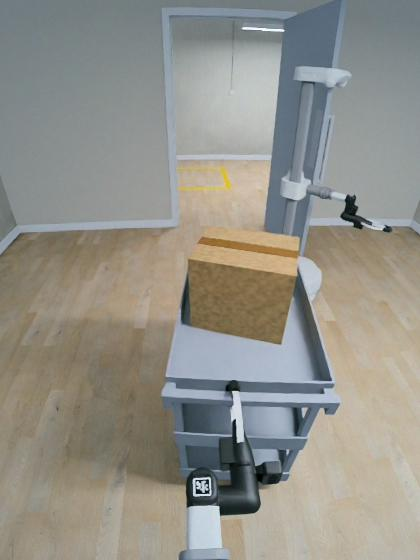

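Request:
move(blocking=false, r1={"base":{"translate_m":0.06},"pace":"slow","contact_limits":{"translate_m":0.6}}, r2={"base":{"strafe_m":-0.26},"contact_limits":{"strafe_m":0.9}})

Request:
wait(seconds=1.5)

Request:
wait(seconds=1.2, cameras=["r2_head_camera","r1_head_left_camera"])

Request:
move(blocking=false, r2={"base":{"translate_m":0.4,"strafe_m":0.1},"contact_limits":{"translate_m":0.5}})

Request:
wait(seconds=4, cameras=["r2_head_camera"])

Scene clock: 263.90 s.
move: r1 moving; r2 moving
r1.base_odometry: x=-1.789 y=-0.726 heading=-1.137
r1.turned_by_wheels: +0.000
r1.turned_by_imu: +0.000
r1.base_tilt: forward=-1.6 right=+1.3
r1.lidar_m: 2.08 1.87 1.89 0.26 0.25 1.63 1.53 2.84 2.88 0.94 0.98 3.25
r1.base_status: translate_m moving
r1.joint_positions: lift_m=+0.600 arm_m=+0.100 wrist_yaw_rad=-0.001 wrist_pitch_rad=+0.002 wrist_roll_rad=+0.000 gripper_m=-0.020
r1.joint_status: not commanded
r1.measured_speeds: translate_m=+0.048 strafe_m=+0.000 rotate_rad=+0.000 lift_m=+0.000 arm_m=+0.000 wrist_yaw_rad=+0.000 wrist_pitch_rad=+0.000 wrist_roll_rad=+0.000
r1.motor_effort: lift_m=+20(20) arm_m=-4(4) wheel_0=+1(4) wheel_1=+10(10) wheel_2=-5(6)
r1.servo_current: wrist_yaw_rad=46(65) wrist_pitch_rad=46(52) wrist_roll_rad=52(52) gripper_m=39(52)
r1.contact_limits: arm_m 0.9; translate_m 0.6
r1.hand_pose: x=+0.5592 y=-0.0877 z=+0.7775 quat_wxyz=(+1.000, +0.000, +0.001, +0.000) (m; r1's base frame)
r1.wrist_depth_mm: - - - - - - - / - - - - - - - / - - - - - - - / - - - - - - - / - - - - - - - / - - 182 192 - - - / - 140 177 183 144 1756 1863
r2.base_odometry: x=-1.119 y=-0.646 heading=-2.903
r2.turned_by_wheels: +0.001
r2.turned_by_imu: +0.002
r2.base_tilt: forward=-0.7 right=+0.1
r2.lidar_m: 0.53 2.92 2.17 2.05 2.15 2.67 2.55 2.65 2.78 2.69 2.80 0.53
r2.base_status: strafe_m moving
r2.joint_positions: lift_m=+0.688 arm_m=+0.120 wrist_yaw_rad=+0.009 wrist_pitch_rad=+0.003 wrist_roll_rad=+1.569 gripper_m=-0.029
r2.joint_status: not commanded
r2.measured_speeds: translate_m=+0.000 strafe_m=-0.140 rotate_rad=+0.000 lift_m=+0.000 arm_m=+0.000 wrist_yaw_rad=+0.032 wrist_pitch_rad=+0.000 wrist_roll_rad=+0.000
r2.motor_effort: lift_m=+20(21) arm_m=-4(5) wheel_0=+19(19) wheel_1=-7(11) wheel_2=+1(2)
r2.servo_current: wrist_yaw_rad=59(59) wrist_pitch_rad=39(46) wrist_roll_rad=39(52) gripper_m=85(91)
r2.contact_limits: strafe_m 0.9
r2.hand_pose: x=+0.5801 y=-0.0849 z=+0.8652 quat_wxyz=(+0.708, +0.707, +0.004, +0.002) (m; r2's base frame)
r2.wrist_depth_mm: - - - 153 208 - - / - 504 410 156 213 759 - / - 430 427 160 219 - - / - 462 452 163 224 - - / - - 477 167 229 - - / - - 186 171 180 1708 - / - - - - - 1576 1118
pictures: none

Scene clock: 265.23 s.
earlier move: r1 done; r2 moving
r1.base_odometry: x=-1.769 y=-0.769 heading=-1.137
r1.turned_by_wheels: +0.000
r1.turned_by_imu: +0.000
r1.base_tilt: forward=-1.6 right=+1.2
r1.lidar_m: 2.04 1.85 1.86 1.34 0.86 0.32 0.36 2.89 2.92 0.86 0.97 3.16
r1.base_status: done
r1.joint_positions: lift_m=+0.600 arm_m=+0.100 wrist_yaw_rad=-0.001 wrist_pitch_rad=+0.002 wrist_roll_rad=+0.000 gripper_m=-0.020
r1.joint_status: not commanded
r1.measured_speeds: all 0
r1.motor_effort: lift_m=+20(20) arm_m=-4(4) wheel_0=+3(7) wheel_1=+2(11) wheel_2=-2(6)
r1.servo_current: wrist_yaw_rad=46(65) wrist_pitch_rad=39(52) wrist_roll_rad=46(65) gripper_m=46(52)
r1.contact_limits: arm_m 0.9; translate_m 0.6
r1.hand_pose: x=+0.5592 y=-0.0877 z=+0.7775 quat_wxyz=(+1.000, +0.000, +0.001, +0.000) (m; r1's base frame)
r1.wrist_depth_mm: - - - - - - - / - - - - - - - / - - - - - - - / - - - - - - - / - - - - - - - / - - 182 191 - - - / - 141 172 183 143 1756 1808
r2.base_odometry: x=-1.171 y=-0.428 heading=-2.904
r2.turned_by_wheels: -0.001
r2.turned_by_imu: +0.001
r2.base_tilt: forward=-0.7 right=+0.0
r2.lidar_m: 0.47 3.28 2.39 2.27 2.34 2.66 2.56 2.65 2.53 2.46 2.58 0.55
r2.base_status: strafe_m moving
r2.joint_positions: lift_m=+0.688 arm_m=+0.120 wrist_yaw_rad=+0.004 wrist_pitch_rad=+0.003 wrist_roll_rad=+1.569 gripper_m=-0.029
r2.joint_status: not commanded
r2.measured_speeds: translate_m=+0.001 strafe_m=-0.022 rotate_rad=-0.003 lift_m=+0.000 arm_m=+0.000 wrist_yaw_rad=-0.002 wrist_pitch_rad=+0.000 wrist_roll_rad=+0.000
r2.motor_effort: lift_m=+20(21) arm_m=-4(5) wheel_0=+2(24) wheel_1=+1(11) wheel_2=+0(2)
r2.servo_current: wrist_yaw_rad=52(78) wrist_pitch_rad=46(46) wrist_roll_rad=39(65) gripper_m=91(91)
r2.contact_limits: strafe_m 0.9
r2.hand_pose: x=+0.5797 y=-0.0863 z=+0.8652 quat_wxyz=(+0.708, +0.707, +0.002, +0.000) (m; r2's base frame)
r2.wrist_depth_mm: - - - 211 282 1537 1182 / - - - 202 267 1499 535 / - - - 193 255 1499 - / - 459 455 186 246 854 - / - 455 455 179 237 - - / - 452 185 171 179 - - / - - 445 - 223 - -
wait: 1.33 of 1.5 s (r1 has come to rest)
pictures: none

Scene clock: 265.60 s.
earlier move: r2 done
r1.base_odometry: x=-1.769 y=-0.769 heading=-1.137
r1.turned_by_wheels: +0.000
r1.turned_by_imu: +0.000
r1.base_tilt: forward=-1.6 right=+1.3
r1.lidar_m: 2.04 1.84 1.83 1.36 0.97 0.53 0.41 2.88 2.92 0.85 0.94 3.17
r1.base_status: done
r1.joint_positions: lift_m=+0.600 arm_m=+0.100 wrist_yaw_rad=-0.001 wrist_pitch_rad=+0.002 wrist_roll_rad=+0.000 gripper_m=-0.020
r1.joint_status: not commanded
r1.measured_speeds: all 0
r1.motor_effort: lift_m=+20(20) arm_m=-4(4) wheel_0=+2(7) wheel_1=+2(11) wheel_2=-2(6)
r1.servo_current: wrist_yaw_rad=52(65) wrist_pitch_rad=39(52) wrist_roll_rad=39(65) gripper_m=46(52)
r1.contact_limits: arm_m 0.9; translate_m 0.6
r1.hand_pose: x=+0.5592 y=-0.0877 z=+0.7775 quat_wxyz=(+1.000, +0.000, +0.001, +0.000) (m; r1's base frame)
r1.wrist_depth_mm: - - - - - - - / - - - - - - - / - - - - - - - / - - - - - - - / - - - - - - - / - - 182 191 - - - / - 140 173 183 144 1756 1808
r2.base_odometry: x=-1.172 y=-0.428 heading=-2.904
r2.turned_by_wheels: +0.000
r2.turned_by_imu: +0.000
r2.base_tilt: forward=-0.7 right=+0.0
r2.lidar_m: 0.48 3.29 2.37 2.26 2.36 2.63 2.55 2.68 2.60 2.46 2.56 0.59
r2.base_status: done
r2.joint_positions: lift_m=+0.688 arm_m=+0.120 wrist_yaw_rad=+0.003 wrist_pitch_rad=+0.003 wrist_roll_rad=+1.569 gripper_m=-0.029
r2.joint_status: not commanded
r2.measured_speeds: all 0
r2.motor_effort: lift_m=+21(21) arm_m=-5(5) wheel_0=+3(24) wheel_1=+0(11) wheel_2=+0(2)
r2.servo_current: wrist_yaw_rad=59(78) wrist_pitch_rad=46(46) wrist_roll_rad=59(65) gripper_m=85(91)
r2.contact_limits: strafe_m 0.9
r2.hand_pose: x=+0.5796 y=-0.0864 z=+0.8652 quat_wxyz=(+0.708, +0.707, +0.002, +0.000) (m; r2's base frame)
r2.wrist_depth_mm: - - - 211 282 1576 1138 / - - - 202 266 1430 530 / - - - 194 256 1618 - / - 459 455 187 247 842 - / - 455 452 179 238 - - / - 452 186 172 179 - - / - - 452 - 220 - -
wait: 0.37 of 1.2 s (r2 has come to rest)
pictures: r1_head_left_camera, r2_head_camera
Images, in order (width x height): r1_head_left_camera 420x672, r2_head_camera 420x560.

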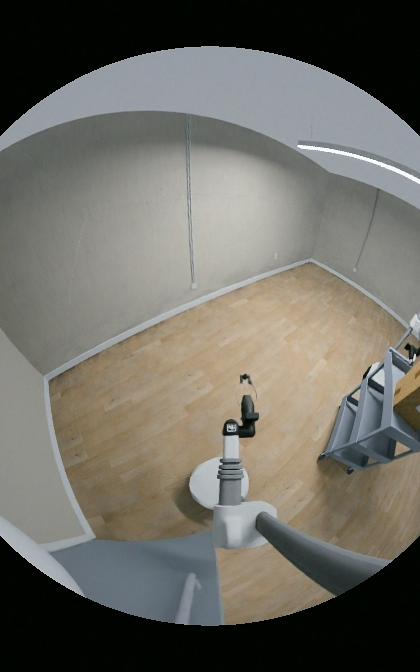

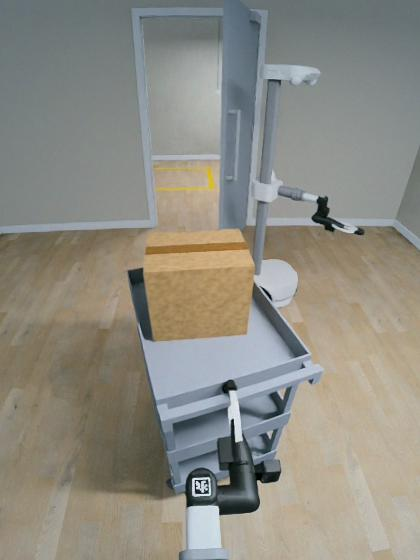

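Scene clock: 266.10 s.
move: r2 moving
r1: as last shown
r1.lidar_m: 2.03 1.83 1.87 1.34 1.06 0.68 0.56 2.87 2.93 0.84 0.96 3.16
r1.motor_effort: lift_m=+20(20) arm_m=-4(4) wheel_0=+3(3) wheel_1=+2(2) wheel_2=-2(2)
r1.servo_current: wrist_yaw_rad=65(65) wrist_pitch_rad=39(46) wrist_roll_rad=46(65) gripper_m=46(46)
r1.contact_limits: arm_m 0.9; translate_m 0.6
r1.wrist_depth_mm: - - - - - - - / - - - - - - - / - - - - - - - / - - - - - - - / - - - - - - - / - - 182 191 - - - / - 140 172 183 144 1756 1863
r2.base_odometry: x=-1.200 y=-0.443 heading=-2.905
r2.turned_by_wheels: -0.001
r2.turned_by_imu: -0.001
r2.base_tilt: forward=-0.7 right=+0.1
r2.lidar_m: 0.46 3.29 2.40 2.28 2.36 2.71 2.57 2.70 2.56 2.46 2.57 0.56
r2.base_status: translate_m moving; strafe_m moving
r2.joint_positions: lift_m=+0.688 arm_m=+0.120 wrist_yaw_rad=-0.006 wrist_pitch_rad=+0.003 wrist_roll_rad=+1.569 gripper_m=-0.029
r2.joint_status: not commanded
r2.measured_speeds: translate_m=+0.120 strafe_m=+0.032 rotate_rad=-0.008 lift_m=+0.000 arm_m=+0.000 wrist_yaw_rad=-0.018 wrist_pitch_rad=+0.000 wrist_roll_rad=+0.000
r2.motor_effort: lift_m=+21(21) arm_m=+4(4) wheel_0=+6(12) wheel_1=+9(11) wheel_2=-20(20)
r2.servo_current: wrist_yaw_rad=59(59) wrist_pitch_rad=52(52) wrist_roll_rad=52(52) gripper_m=85(91)
r2.contact_limits: translate_m 0.5
r2.hand_pose: x=+0.5787 y=-0.0891 z=+0.8652 quat_wxyz=(+0.708, +0.707, -0.001, -0.003) (m; r2's base frame)
r2.wrist_depth_mm: - - - 219 290 1499 1182 / - - - 205 272 1430 504 / - - - 195 258 1499 - / - - 459 186 247 842 - / - 455 452 177 236 - - / - 449 187 168 180 - - / - - 442 - 218 - -
pictures: none

Scene clock: 268.43 s.
earlier move: r2 done
r1.base_odometry: x=-1.769 y=-0.769 heading=-1.137
r1.turned_by_wheels: +0.000
r1.turned_by_imu: +0.000
r1.base_tilt: forward=-1.6 right=+1.3
r1.lidar_m: 2.04 1.84 1.86 1.36 1.21 1.19 1.31 2.88 0.69 0.51 0.81 3.14
r1.base_status: not commanded
r1.joint_positions: lift_m=+0.600 arm_m=+0.100 wrist_yaw_rad=-0.001 wrist_pitch_rad=+0.002 wrist_roll_rad=+0.000 gripper_m=-0.020
r1.joint_status: not commanded
r1.measured_speeds: all 0
r1.motor_effort: lift_m=+20(20) arm_m=-4(4) wheel_0=+3(3) wheel_1=+2(2) wheel_2=-2(2)
r1.servo_current: wrist_yaw_rad=46(72) wrist_pitch_rad=39(52) wrist_roll_rad=46(65) gripper_m=46(52)
r1.contact_limits: arm_m 0.9; translate_m 0.6
r1.hand_pose: x=+0.5592 y=-0.0877 z=+0.7775 quat_wxyz=(+1.000, +0.000, +0.001, +0.000) (m; r1's base frame)
r1.wrist_depth_mm: - - - - - - - / - - - - - - - / - - - - - - - / - - - - - - - / - - - - - - - / - - 182 191 - - - / - 141 172 183 144 1808 1808
r2.base_odometry: x=-1.537 y=-0.619 heading=-2.904
r2.turned_by_wheels: +0.001
r2.turned_by_imu: -0.002
r2.base_tilt: forward=-0.7 right=+0.1
r2.lidar_m: 0.48 2.99 2.28 2.20 2.26 3.08 2.96 3.07 2.68 2.56 2.66 0.56
r2.base_status: done
r2.joint_positions: lift_m=+0.688 arm_m=+0.120 wrist_yaw_rad=-0.005 wrist_pitch_rad=+0.003 wrist_roll_rad=+1.569 gripper_m=-0.029
r2.joint_status: not commanded
r2.measured_speeds: all 0
r2.motor_effort: lift_m=+20(21) arm_m=+4(5) wheel_0=+3(12) wheel_1=+2(11) wheel_2=-3(24)
r2.servo_current: wrist_yaw_rad=52(85) wrist_pitch_rad=39(52) wrist_roll_rad=39(59) gripper_m=85(91)
r2.contact_limits: translate_m 0.5
r2.hand_pose: x=+0.5788 y=-0.0889 z=+0.8652 quat_wxyz=(+0.708, +0.707, -0.001, -0.003) (m; r2's base frame)
r2.wrist_depth_mm: - - - 174 236 1255 - / - - - 174 235 1182 - / - 442 436 173 234 - - / - 452 449 173 233 - - / - - 462 172 231 - - / - - 187 172 179 - - / - - 488 - 230 544 500
wait: 2.33 of 4 s (r2 has come to rest)
pictures: r2_head_camera
Images, in order (width x height): r2_head_camera 420x560.

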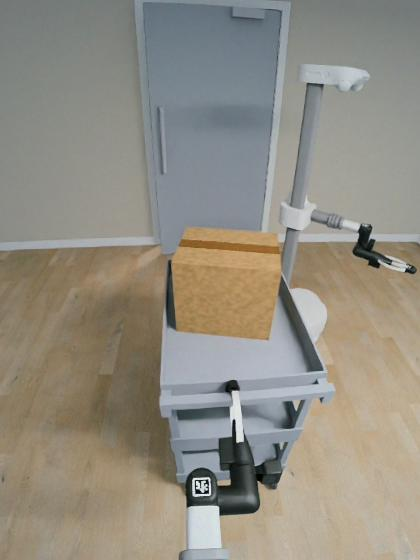

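Request:
move(blocking=false, r2={"base":{"translate_m":-0.85},"contact_limits":{"translate_m":0.9}}, r1={"base":{"rotate_rad":2.17},"joints":{"lift_m":0.72,"arm_m":0.0}})

Request:
wait(seconds=3)

Request:
wait(seconds=2.5, cameras=["r2_head_camera","r1_head_left_camera","r1_head_camera"])

Scene clock: 288.33 s.
move: r1 moving; r2 moving
r1.base_odometry: x=-1.769 y=-0.769 heading=-0.885
r1.turned_by_wheels: +0.252
r1.turned_by_imu: +0.253
r1.base_tilt: forward=-1.6 right=+1.3
r1.lidar_m: 1.88 1.84 1.61 1.26 1.22 1.31 1.98 2.87 0.56 0.56 4.55 2.43
r1.base_status: rotate_rad moving
r1.joint_positions: lift_m=+0.638 arm_m=+0.049 wrist_yaw_rad=-0.001 wrist_pitch_rad=+0.002 wrist_roll_rad=+0.000 gripper_m=-0.020
r1.joint_status: lift_m moving; arm_m moving
r1.measured_speeds: translate_m=+0.000 strafe_m=+0.000 rotate_rad=+0.969 lift_m=+0.146 arm_m=-0.195 wrist_yaw_rad=+0.000 wrist_pitch_rad=+0.000 wrist_roll_rad=+0.000
r1.motor_effort: lift_m=+22(27) arm_m=-2(6) wheel_0=-7(9) wheel_1=-5(7) wheel_2=-7(7)
r1.servo_current: wrist_yaw_rad=39(78) wrist_pitch_rad=39(46) wrist_roll_rad=39(59) gripper_m=46(46)
r1.hand_pose: x=+0.5085 y=-0.0877 z=+0.8151 quat_wxyz=(+1.000, +0.000, +0.001, +0.000) (m; r1's base frame)
r1.wrist_depth_mm: - - - - - - - / - - - - - - - / - - - - - - - / - - - - - - - / - - - - - - - / - - 182 191 - - - / - 133 158 147 143 1808 1863
r2.base_odometry: x=-1.507 y=-0.612 heading=-2.905
r2.turned_by_wheels: -0.001
r2.turned_by_imu: +0.000
r2.base_tilt: forward=-0.6 right=+0.1
r2.lidar_m: 0.51 2.98 2.29 2.18 2.27 3.03 2.94 3.02 2.69 2.56 2.68 0.56
r2.base_status: translate_m moving
r2.joint_positions: lift_m=+0.688 arm_m=+0.120 wrist_yaw_rad=-0.001 wrist_pitch_rad=+0.003 wrist_roll_rad=+1.569 gripper_m=-0.029
r2.joint_status: not commanded
r2.measured_speeds: translate_m=-0.122 strafe_m=+0.001 rotate_rad=-0.002 lift_m=+0.000 arm_m=+0.000 wrist_yaw_rad=+0.000 wrist_pitch_rad=+0.000 wrist_roll_rad=+0.000
r2.motor_effort: lift_m=+21(21) arm_m=-4(4) wheel_0=-10(13) wheel_1=-11(11) wheel_2=+14(17)
r2.servo_current: wrist_yaw_rad=52(65) wrist_pitch_rad=46(46) wrist_roll_rad=52(52) gripper_m=91(91)
r2.contact_limits: translate_m 0.9
r2.hand_pose: x=+0.5792 y=-0.0877 z=+0.8652 quat_wxyz=(+0.708, +0.707, +0.001, -0.001) (m; r2's base frame)
r2.wrist_depth_mm: - - - 177 238 1255 - / - - 1229 177 236 1182 - / - - 439 176 236 831 - / - 455 445 174 235 - - / - - 459 173 233 - - / - - 185 172 179 - - / - - 488 - 230 554 512
pictures: none

Scene clock: 290.20 s.
earlier move: r1 done; r2 moving
r1.base_odometry: x=-1.769 y=-0.769 heading=+1.033
r1.turned_by_wheels: +1.917
r1.turned_by_imu: +1.928
r1.base_tilt: forward=-1.6 right=+1.3
r1.lidar_m: 1.21 1.25 1.59 2.86 2.89 0.99 1.18 2.93 2.01 1.85 1.89 1.32
r1.base_status: done
r1.joint_positions: lift_m=+0.720 arm_m=+0.000 wrist_yaw_rad=-0.001 wrist_pitch_rad=+0.002 wrist_roll_rad=+0.000 gripper_m=-0.020
r1.joint_status: all done
r1.measured_speeds: all 0
r1.motor_effort: lift_m=+24(27) arm_m=-5(7) wheel_0=-3(10) wheel_1=-2(8) wheel_2=+0(9)
r1.servo_current: wrist_yaw_rad=46(78) wrist_pitch_rad=39(52) wrist_roll_rad=65(65) gripper_m=39(46)
r1.hand_pose: x=+0.4593 y=-0.0877 z=+0.8972 quat_wxyz=(+1.000, +0.000, +0.001, +0.000) (m; r1's base frame)
r1.wrist_depth_mm: - - - - - - - / - - - - - - - / - - - - - - - / - - - - - - - / - - - - - - - / - - 182 191 - - - / - 134 157 127 143 - -
r2.base_odometry: x=-1.021 y=-0.494 heading=-2.903
r2.turned_by_wheels: +0.001
r2.turned_by_imu: +0.005
r2.base_tilt: forward=-0.7 right=+0.0
r2.lidar_m: 0.49 3.13 2.27 2.16 2.24 2.54 2.39 2.55 2.65 2.57 2.66 0.56
r2.base_status: translate_m moving
r2.joint_positions: lift_m=+0.688 arm_m=+0.120 wrist_yaw_rad=+0.009 wrist_pitch_rad=+0.003 wrist_roll_rad=+1.569 gripper_m=-0.029
r2.joint_status: not commanded
r2.measured_speeds: translate_m=-0.300 strafe_m=+0.001 rotate_rad=+0.002 lift_m=+0.000 arm_m=+0.000 wrist_yaw_rad=+0.000 wrist_pitch_rad=+0.000 wrist_roll_rad=+0.000
r2.motor_effort: lift_m=+20(21) arm_m=-4(4) wheel_0=+1(16) wheel_1=-6(12) wheel_2=+15(22)
r2.servo_current: wrist_yaw_rad=72(72) wrist_pitch_rad=46(46) wrist_roll_rad=46(59) gripper_m=85(91)
r2.contact_limits: translate_m 0.9
r2.hand_pose: x=+0.5801 y=-0.0849 z=+0.8652 quat_wxyz=(+0.708, +0.707, +0.004, +0.002) (m; r2's base frame)
r2.wrist_depth_mm: - - - 185 247 1576 1229 / - - - 182 243 1499 - / - - 445 179 239 842 - / - 455 455 178 236 - - / - - 459 174 235 - - / - - 186 173 180 - - / - - 477 - 228 1499 -
wait: 1.87 of 3 s (r1 has come to rest)
pictures: none

Scene clock: 292.17 s.
earlier move: r2 done
r1.base_odometry: x=-1.769 y=-0.769 heading=+1.033
r1.turned_by_wheels: +0.000
r1.turned_by_imu: +0.000
r1.base_tilt: forward=-1.6 right=+1.3
r1.lidar_m: 1.21 1.24 1.60 2.86 2.93 1.30 1.34 2.96 2.01 1.85 1.88 1.33
r1.base_status: done
r1.joint_positions: lift_m=+0.720 arm_m=+0.000 wrist_yaw_rad=-0.001 wrist_pitch_rad=+0.002 wrist_roll_rad=+0.000 gripper_m=-0.020
r1.joint_status: all done
r1.measured_speeds: all 0
r1.motor_effort: lift_m=+24(27) arm_m=-4(7) wheel_0=-4(10) wheel_1=-2(8) wheel_2=+0(9)
r1.servo_current: wrist_yaw_rad=52(78) wrist_pitch_rad=46(52) wrist_roll_rad=52(72) gripper_m=46(46)
r1.hand_pose: x=+0.4593 y=-0.0877 z=+0.8972 quat_wxyz=(+1.000, +0.000, +0.001, +0.000) (m; r1's base frame)
r1.wrist_depth_mm: - - - - - - - / - - - - - - - / - - - - - - - / - - - - - - - / - - - - - - - / - - 182 191 - - - / - 134 157 127 143 - -
r2.base_odometry: x=-0.711 y=-0.419 heading=-2.904
r2.turned_by_wheels: +0.000
r2.turned_by_imu: +0.002
r2.base_tilt: forward=-0.7 right=+0.1
r2.lidar_m: 0.47 3.15 2.29 2.15 2.26 2.22 2.11 2.16 2.67 2.56 2.67 0.53
r2.base_status: done
r2.joint_positions: lift_m=+0.688 arm_m=+0.120 wrist_yaw_rad=+0.009 wrist_pitch_rad=+0.003 wrist_roll_rad=+1.569 gripper_m=-0.029
r2.joint_status: not commanded
r2.measured_speeds: all 0
r2.motor_effort: lift_m=+21(21) arm_m=-4(4) wheel_0=+1(16) wheel_1=-2(12) wheel_2=+7(22)
r2.servo_current: wrist_yaw_rad=65(72) wrist_pitch_rad=46(46) wrist_roll_rad=39(65) gripper_m=85(91)
r2.contact_limits: translate_m 0.9
r2.hand_pose: x=+0.5801 y=-0.0849 z=+0.8652 quat_wxyz=(+0.708, +0.707, +0.004, +0.002) (m; r2's base frame)
r2.wrist_depth_mm: - - - 195 257 1708 1229 / - - - 190 252 1756 500 / - - - 185 245 809 - / - 452 452 180 241 842 - / - 459 455 177 236 - - / - - 185 173 180 - - / - - 466 - 226 - -
wait: 1.97 of 2.5 s (r2 has come to rest)
pictures: r1_head_camera, r1_head_left_camera, r2_head_camera
Images, in order (width x height): r1_head_camera 420x560, r1_head_left_camera 420x672, r2_head_camera 420x560.

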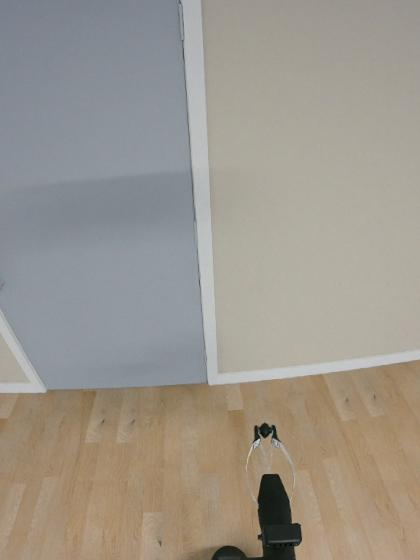

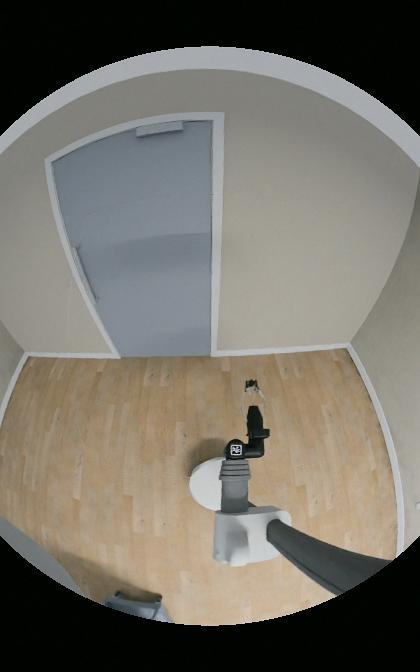

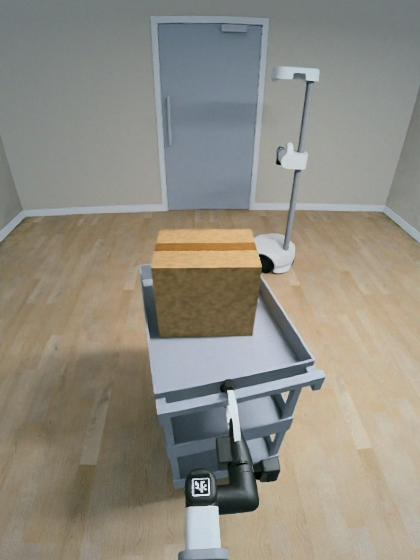

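Request:
move(blocking=false, r1={"base":{"rotate_rad":0.107},"joints":{"gripper_m":0.1}})

Request:
wait(seconds=1)

Request:
move(blocking=false, r1={"base":{"strafe_m":0.82},"pace":"fast"})

Request:
wait(seconds=5, cameras=["r1_head_left_camera","r1_head_camera","r1_wrist_camera"])

Scene clock: 304.87 s.
move: r1 moving
r1.base_odometry: x=-1.769 y=-0.769 heading=+1.139
r1.turned_by_wheels: +0.107
r1.turned_by_imu: +0.107
r1.base_tilt: forward=-1.6 right=+1.3
r1.lidar_m: 1.21 1.29 1.79 2.84 3.01 1.30 1.67 2.64 1.94 1.83 1.72 1.27
r1.base_status: rotate_rad moving
r1.joint_positions: lift_m=+0.720 arm_m=+0.000 wrist_yaw_rad=-0.001 wrist_pitch_rad=+0.002 wrist_roll_rad=+0.000 gripper_m=+0.005
r1.joint_status: gripper_m moving
r1.measured_speeds: all 0
r1.motor_effort: lift_m=+24(24) arm_m=-4(5) wheel_0=+0(9) wheel_1=-3(7) wheel_2=-1(8)
r1.servo_current: wrist_yaw_rad=33(52) wrist_pitch_rad=33(46) wrist_roll_rad=46(65) gripper_m=65(72)
r1.hand_pose: x=+0.4593 y=-0.0877 z=+0.8972 quat_wxyz=(+1.000, +0.000, +0.001, +0.000) (m; r1's base frame)
r1.wrist_depth_mm: - - - - - - - / - - - - - - - / - - - - - - - / - - - - - - - / - - - 991 - - - / - - 187 203 175 - - / - 132 158 145 145 - -
r2: as last shown
r2.turned_by_imu: +0.000
r2.base_tilt: forward=-0.7 right=+0.0
r2.lidar_m: 0.48 3.13 2.28 2.14 2.22 2.19 2.11 2.20 2.67 2.57 2.67 0.56
r2.motor_effort: lift_m=+20(21) arm_m=-4(4) wheel_0=+1(2) wheel_1=-2(2) wheel_2=+6(7)
r2.servo_current: wrist_yaw_rad=65(65) wrist_pitch_rad=39(46) wrist_roll_rad=46(59) gripper_m=85(91)
r2.contact_limits: translate_m 0.9
r2.wrist_depth_mm: - - - 194 258 1708 1229 / - - - 190 252 1708 504 / - - - 185 246 809 - / - 455 449 181 240 842 - / - 455 455 177 235 - - / - - 185 173 180 - - / - - 469 - 226 - -
pictures: none

Scene clock: 305.87 s.
earlier move: r1 moving
r1.base_odometry: x=-1.769 y=-0.769 heading=+1.139
r1.turned_by_wheels: +0.000
r1.turned_by_imu: +0.000
r1.base_tilt: forward=-1.6 right=+1.3
r1.lidar_m: 1.22 1.28 1.80 2.85 3.00 1.27 1.68 2.63 1.91 1.85 1.74 1.27
r1.base_status: done
r1.joint_positions: lift_m=+0.720 arm_m=+0.000 wrist_yaw_rad=-0.001 wrist_pitch_rad=+0.002 wrist_roll_rad=+0.000 gripper_m=+0.097
r1.joint_status: gripper_m moving
r1.measured_speeds: all 0
r1.motor_effort: lift_m=+24(24) arm_m=-4(5) wheel_0=-2(9) wheel_1=-1(7) wheel_2=-1(8)
r1.servo_current: wrist_yaw_rad=52(59) wrist_pitch_rad=46(46) wrist_roll_rad=52(65) gripper_m=46(104)
r1.hand_pose: x=+0.4593 y=-0.0877 z=+0.8972 quat_wxyz=(+1.000, +0.000, +0.001, +0.000) (m; r1's base frame)
r1.wrist_depth_mm: - - - - - - - / - - - - - - - / - - - - - - - / - - - - - - - / - - - - - - - / - 187 198 - 189 - - / - 143 - 139 - - -
r2.base_odometry: x=-0.711 y=-0.419 heading=-2.904
r2.turned_by_wheels: +0.000
r2.turned_by_imu: +0.000
r2.base_tilt: forward=-0.7 right=+0.1
r2.lidar_m: 0.50 3.12 2.27 2.16 2.25 2.20 2.11 2.20 2.66 2.55 2.67 0.56
r2.base_status: not commanded
r2.joint_positions: lift_m=+0.688 arm_m=+0.120 wrist_yaw_rad=+0.009 wrist_pitch_rad=+0.003 wrist_roll_rad=+1.569 gripper_m=-0.029
r2.joint_status: not commanded
r2.measured_speeds: all 0
r2.motor_effort: lift_m=+20(21) arm_m=-4(4) wheel_0=+1(2) wheel_1=-2(3) wheel_2=+7(7)
r2.servo_current: wrist_yaw_rad=59(72) wrist_pitch_rad=39(46) wrist_roll_rad=46(59) gripper_m=85(98)
r2.contact_limits: translate_m 0.9
r2.hand_pose: x=+0.5801 y=-0.0849 z=+0.8652 quat_wxyz=(+0.708, +0.707, +0.004, +0.002) (m; r2's base frame)
r2.wrist_depth_mm: - - - 195 258 1661 1229 / - - - 189 252 1708 504 / - - - 185 246 809 - / - 452 455 181 242 842 - / - 455 455 177 235 - - / - - 185 173 180 - - / - - 469 - 226 - -
wait: 1.00 s; no rest
pictures: none

Scene clock: 306.37 s.
earlier move: r1 done
move: r1 moving
r1.base_odometry: x=-1.818 y=-0.746 heading=+1.139
r1.turned_by_wheels: +0.000
r1.turned_by_imu: +0.000
r1.base_tilt: forward=-1.6 right=+1.3
r1.lidar_m: 1.22 1.28 1.79 2.81 2.94 1.26 1.51 2.71 2.00 1.90 1.74 1.28
r1.base_status: strafe_m moving
r1.joint_positions: lift_m=+0.720 arm_m=+0.000 wrist_yaw_rad=-0.001 wrist_pitch_rad=+0.002 wrist_roll_rad=+0.000 gripper_m=+0.100
r1.joint_status: all done
r1.measured_speeds: translate_m=+0.000 strafe_m=+0.210 rotate_rad=+0.000 lift_m=+0.000 arm_m=+0.000 wrist_yaw_rad=+0.000 wrist_pitch_rad=+0.000 wrist_roll_rad=+0.000
r1.motor_effort: lift_m=+24(24) arm_m=-4(4) wheel_0=-10(13) wheel_1=+11(12) wheel_2=+1(1)
r1.servo_current: wrist_yaw_rad=52(52) wrist_pitch_rad=46(46) wrist_roll_rad=52(72) gripper_m=39(59)
r1.hand_pose: x=+0.4593 y=-0.0877 z=+0.8972 quat_wxyz=(+1.000, +0.000, +0.001, +0.000) (m; r1's base frame)
r1.wrist_depth_mm: - - - - - - - / - - - - - - - / - - - 1008 - - - / - - - - - - - / - - - - - - - / - 193 195 - 189 - - / - - - 139 - - -
r2: as last shown
r2.base_tilt: forward=-0.6 right=+0.0
r2.lidar_m: 0.50 3.13 2.27 2.16 2.25 2.20 2.10 2.19 2.66 2.55 2.66 0.57
r2.servo_current: wrist_yaw_rad=72(72) wrist_pitch_rad=39(46) wrist_roll_rad=46(46) gripper_m=78(91)
r2.contact_limits: translate_m 0.9
r2.wrist_depth_mm: - - - 194 258 1708 1229 / - - - 190 252 1708 500 / - - - 185 247 798 - / - 452 452 181 241 842 - / - 455 455 177 236 - - / - - 185 172 179 - - / - - 462 - 225 - -
pictures: none

Scene clock: 309.13 s.
earlier move: r1 done
r1.base_odometry: x=-2.514 y=-0.426 heading=+1.139
r1.turned_by_wheels: +0.000
r1.turned_by_imu: +0.004
r1.base_tilt: forward=-1.5 right=+1.3
r1.lidar_m: 1.16 1.27 1.80 2.05 2.15 2.97 1.21 3.76 2.77 2.68 1.74 1.28
r1.base_status: done
r1.joint_positions: lift_m=+0.720 arm_m=+0.000 wrist_yaw_rad=-0.001 wrist_pitch_rad=+0.002 wrist_roll_rad=+0.000 gripper_m=+0.100
r1.joint_status: all done
r1.measured_speeds: all 0
r1.motor_effort: lift_m=+23(24) arm_m=-4(4) wheel_0=+2(16) wheel_1=-2(14) wheel_2=+0(1)
r1.servo_current: wrist_yaw_rad=46(78) wrist_pitch_rad=46(46) wrist_roll_rad=39(72) gripper_m=46(59)
r1.hand_pose: x=+0.4593 y=-0.0877 z=+0.8972 quat_wxyz=(+1.000, +0.000, +0.001, +0.000) (m; r1's base frame)
r1.wrist_depth_mm: - - - - - - - / - - - - - - - / - - - - - - - / - - - - - - - / - - - - - - - / - 193 194 - 189 - - / - - - 139 - - -
r2.base_odometry: x=-0.711 y=-0.419 heading=-2.904
r2.turned_by_wheels: +0.000
r2.turned_by_imu: +0.000
r2.base_tilt: forward=-0.7 right=+0.1
r2.lidar_m: 0.49 3.15 2.29 2.13 2.24 2.21 2.09 2.19 2.68 2.56 2.65 0.56
r2.base_status: not commanded
r2.joint_positions: lift_m=+0.688 arm_m=+0.120 wrist_yaw_rad=+0.009 wrist_pitch_rad=+0.003 wrist_roll_rad=+1.569 gripper_m=-0.029
r2.joint_status: not commanded
r2.measured_speeds: all 0
r2.motor_effort: lift_m=+20(21) arm_m=-4(4) wheel_0=+1(2) wheel_1=-2(3) wheel_2=+6(7)
r2.servo_current: wrist_yaw_rad=59(78) wrist_pitch_rad=46(52) wrist_roll_rad=46(59) gripper_m=85(91)
r2.contact_limits: translate_m 0.9
r2.hand_pose: x=+0.5801 y=-0.0849 z=+0.8652 quat_wxyz=(+0.708, +0.707, +0.004, +0.002) (m; r2's base frame)
r2.wrist_depth_mm: - - - 195 257 1661 1205 / - - - 190 252 1661 504 / - - - 185 248 798 - / - 452 452 181 241 831 - / - 459 452 177 236 - - / - - 184 173 179 - - / - - 466 - 226 - -
wait: 2.77 of 5 s (r1 has come to rest)
pictures: r1_head_camera, r1_head_left_camera, r1_wrist_camera
Images, in order (width x height): r1_head_camera 420x560, r1_head_left_camera 420x672, r1_wrist_camera 616x392.

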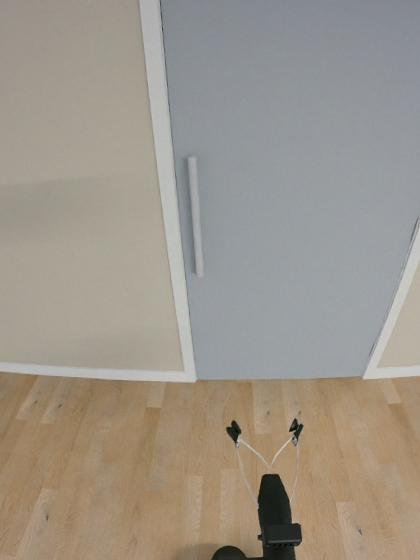

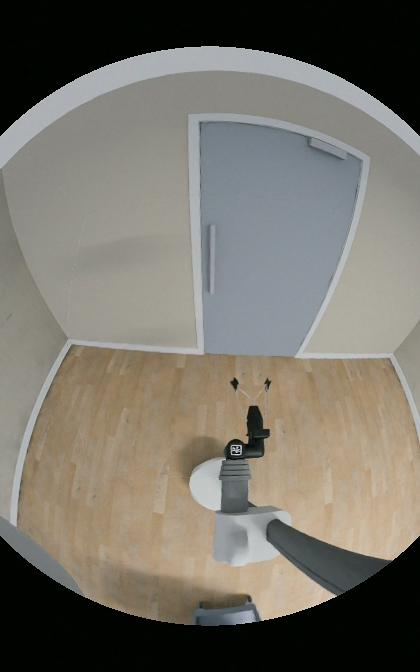

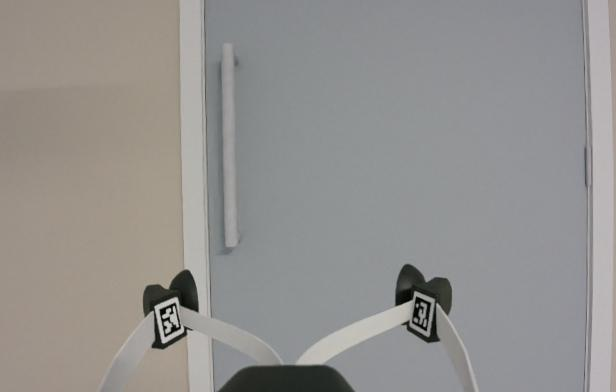

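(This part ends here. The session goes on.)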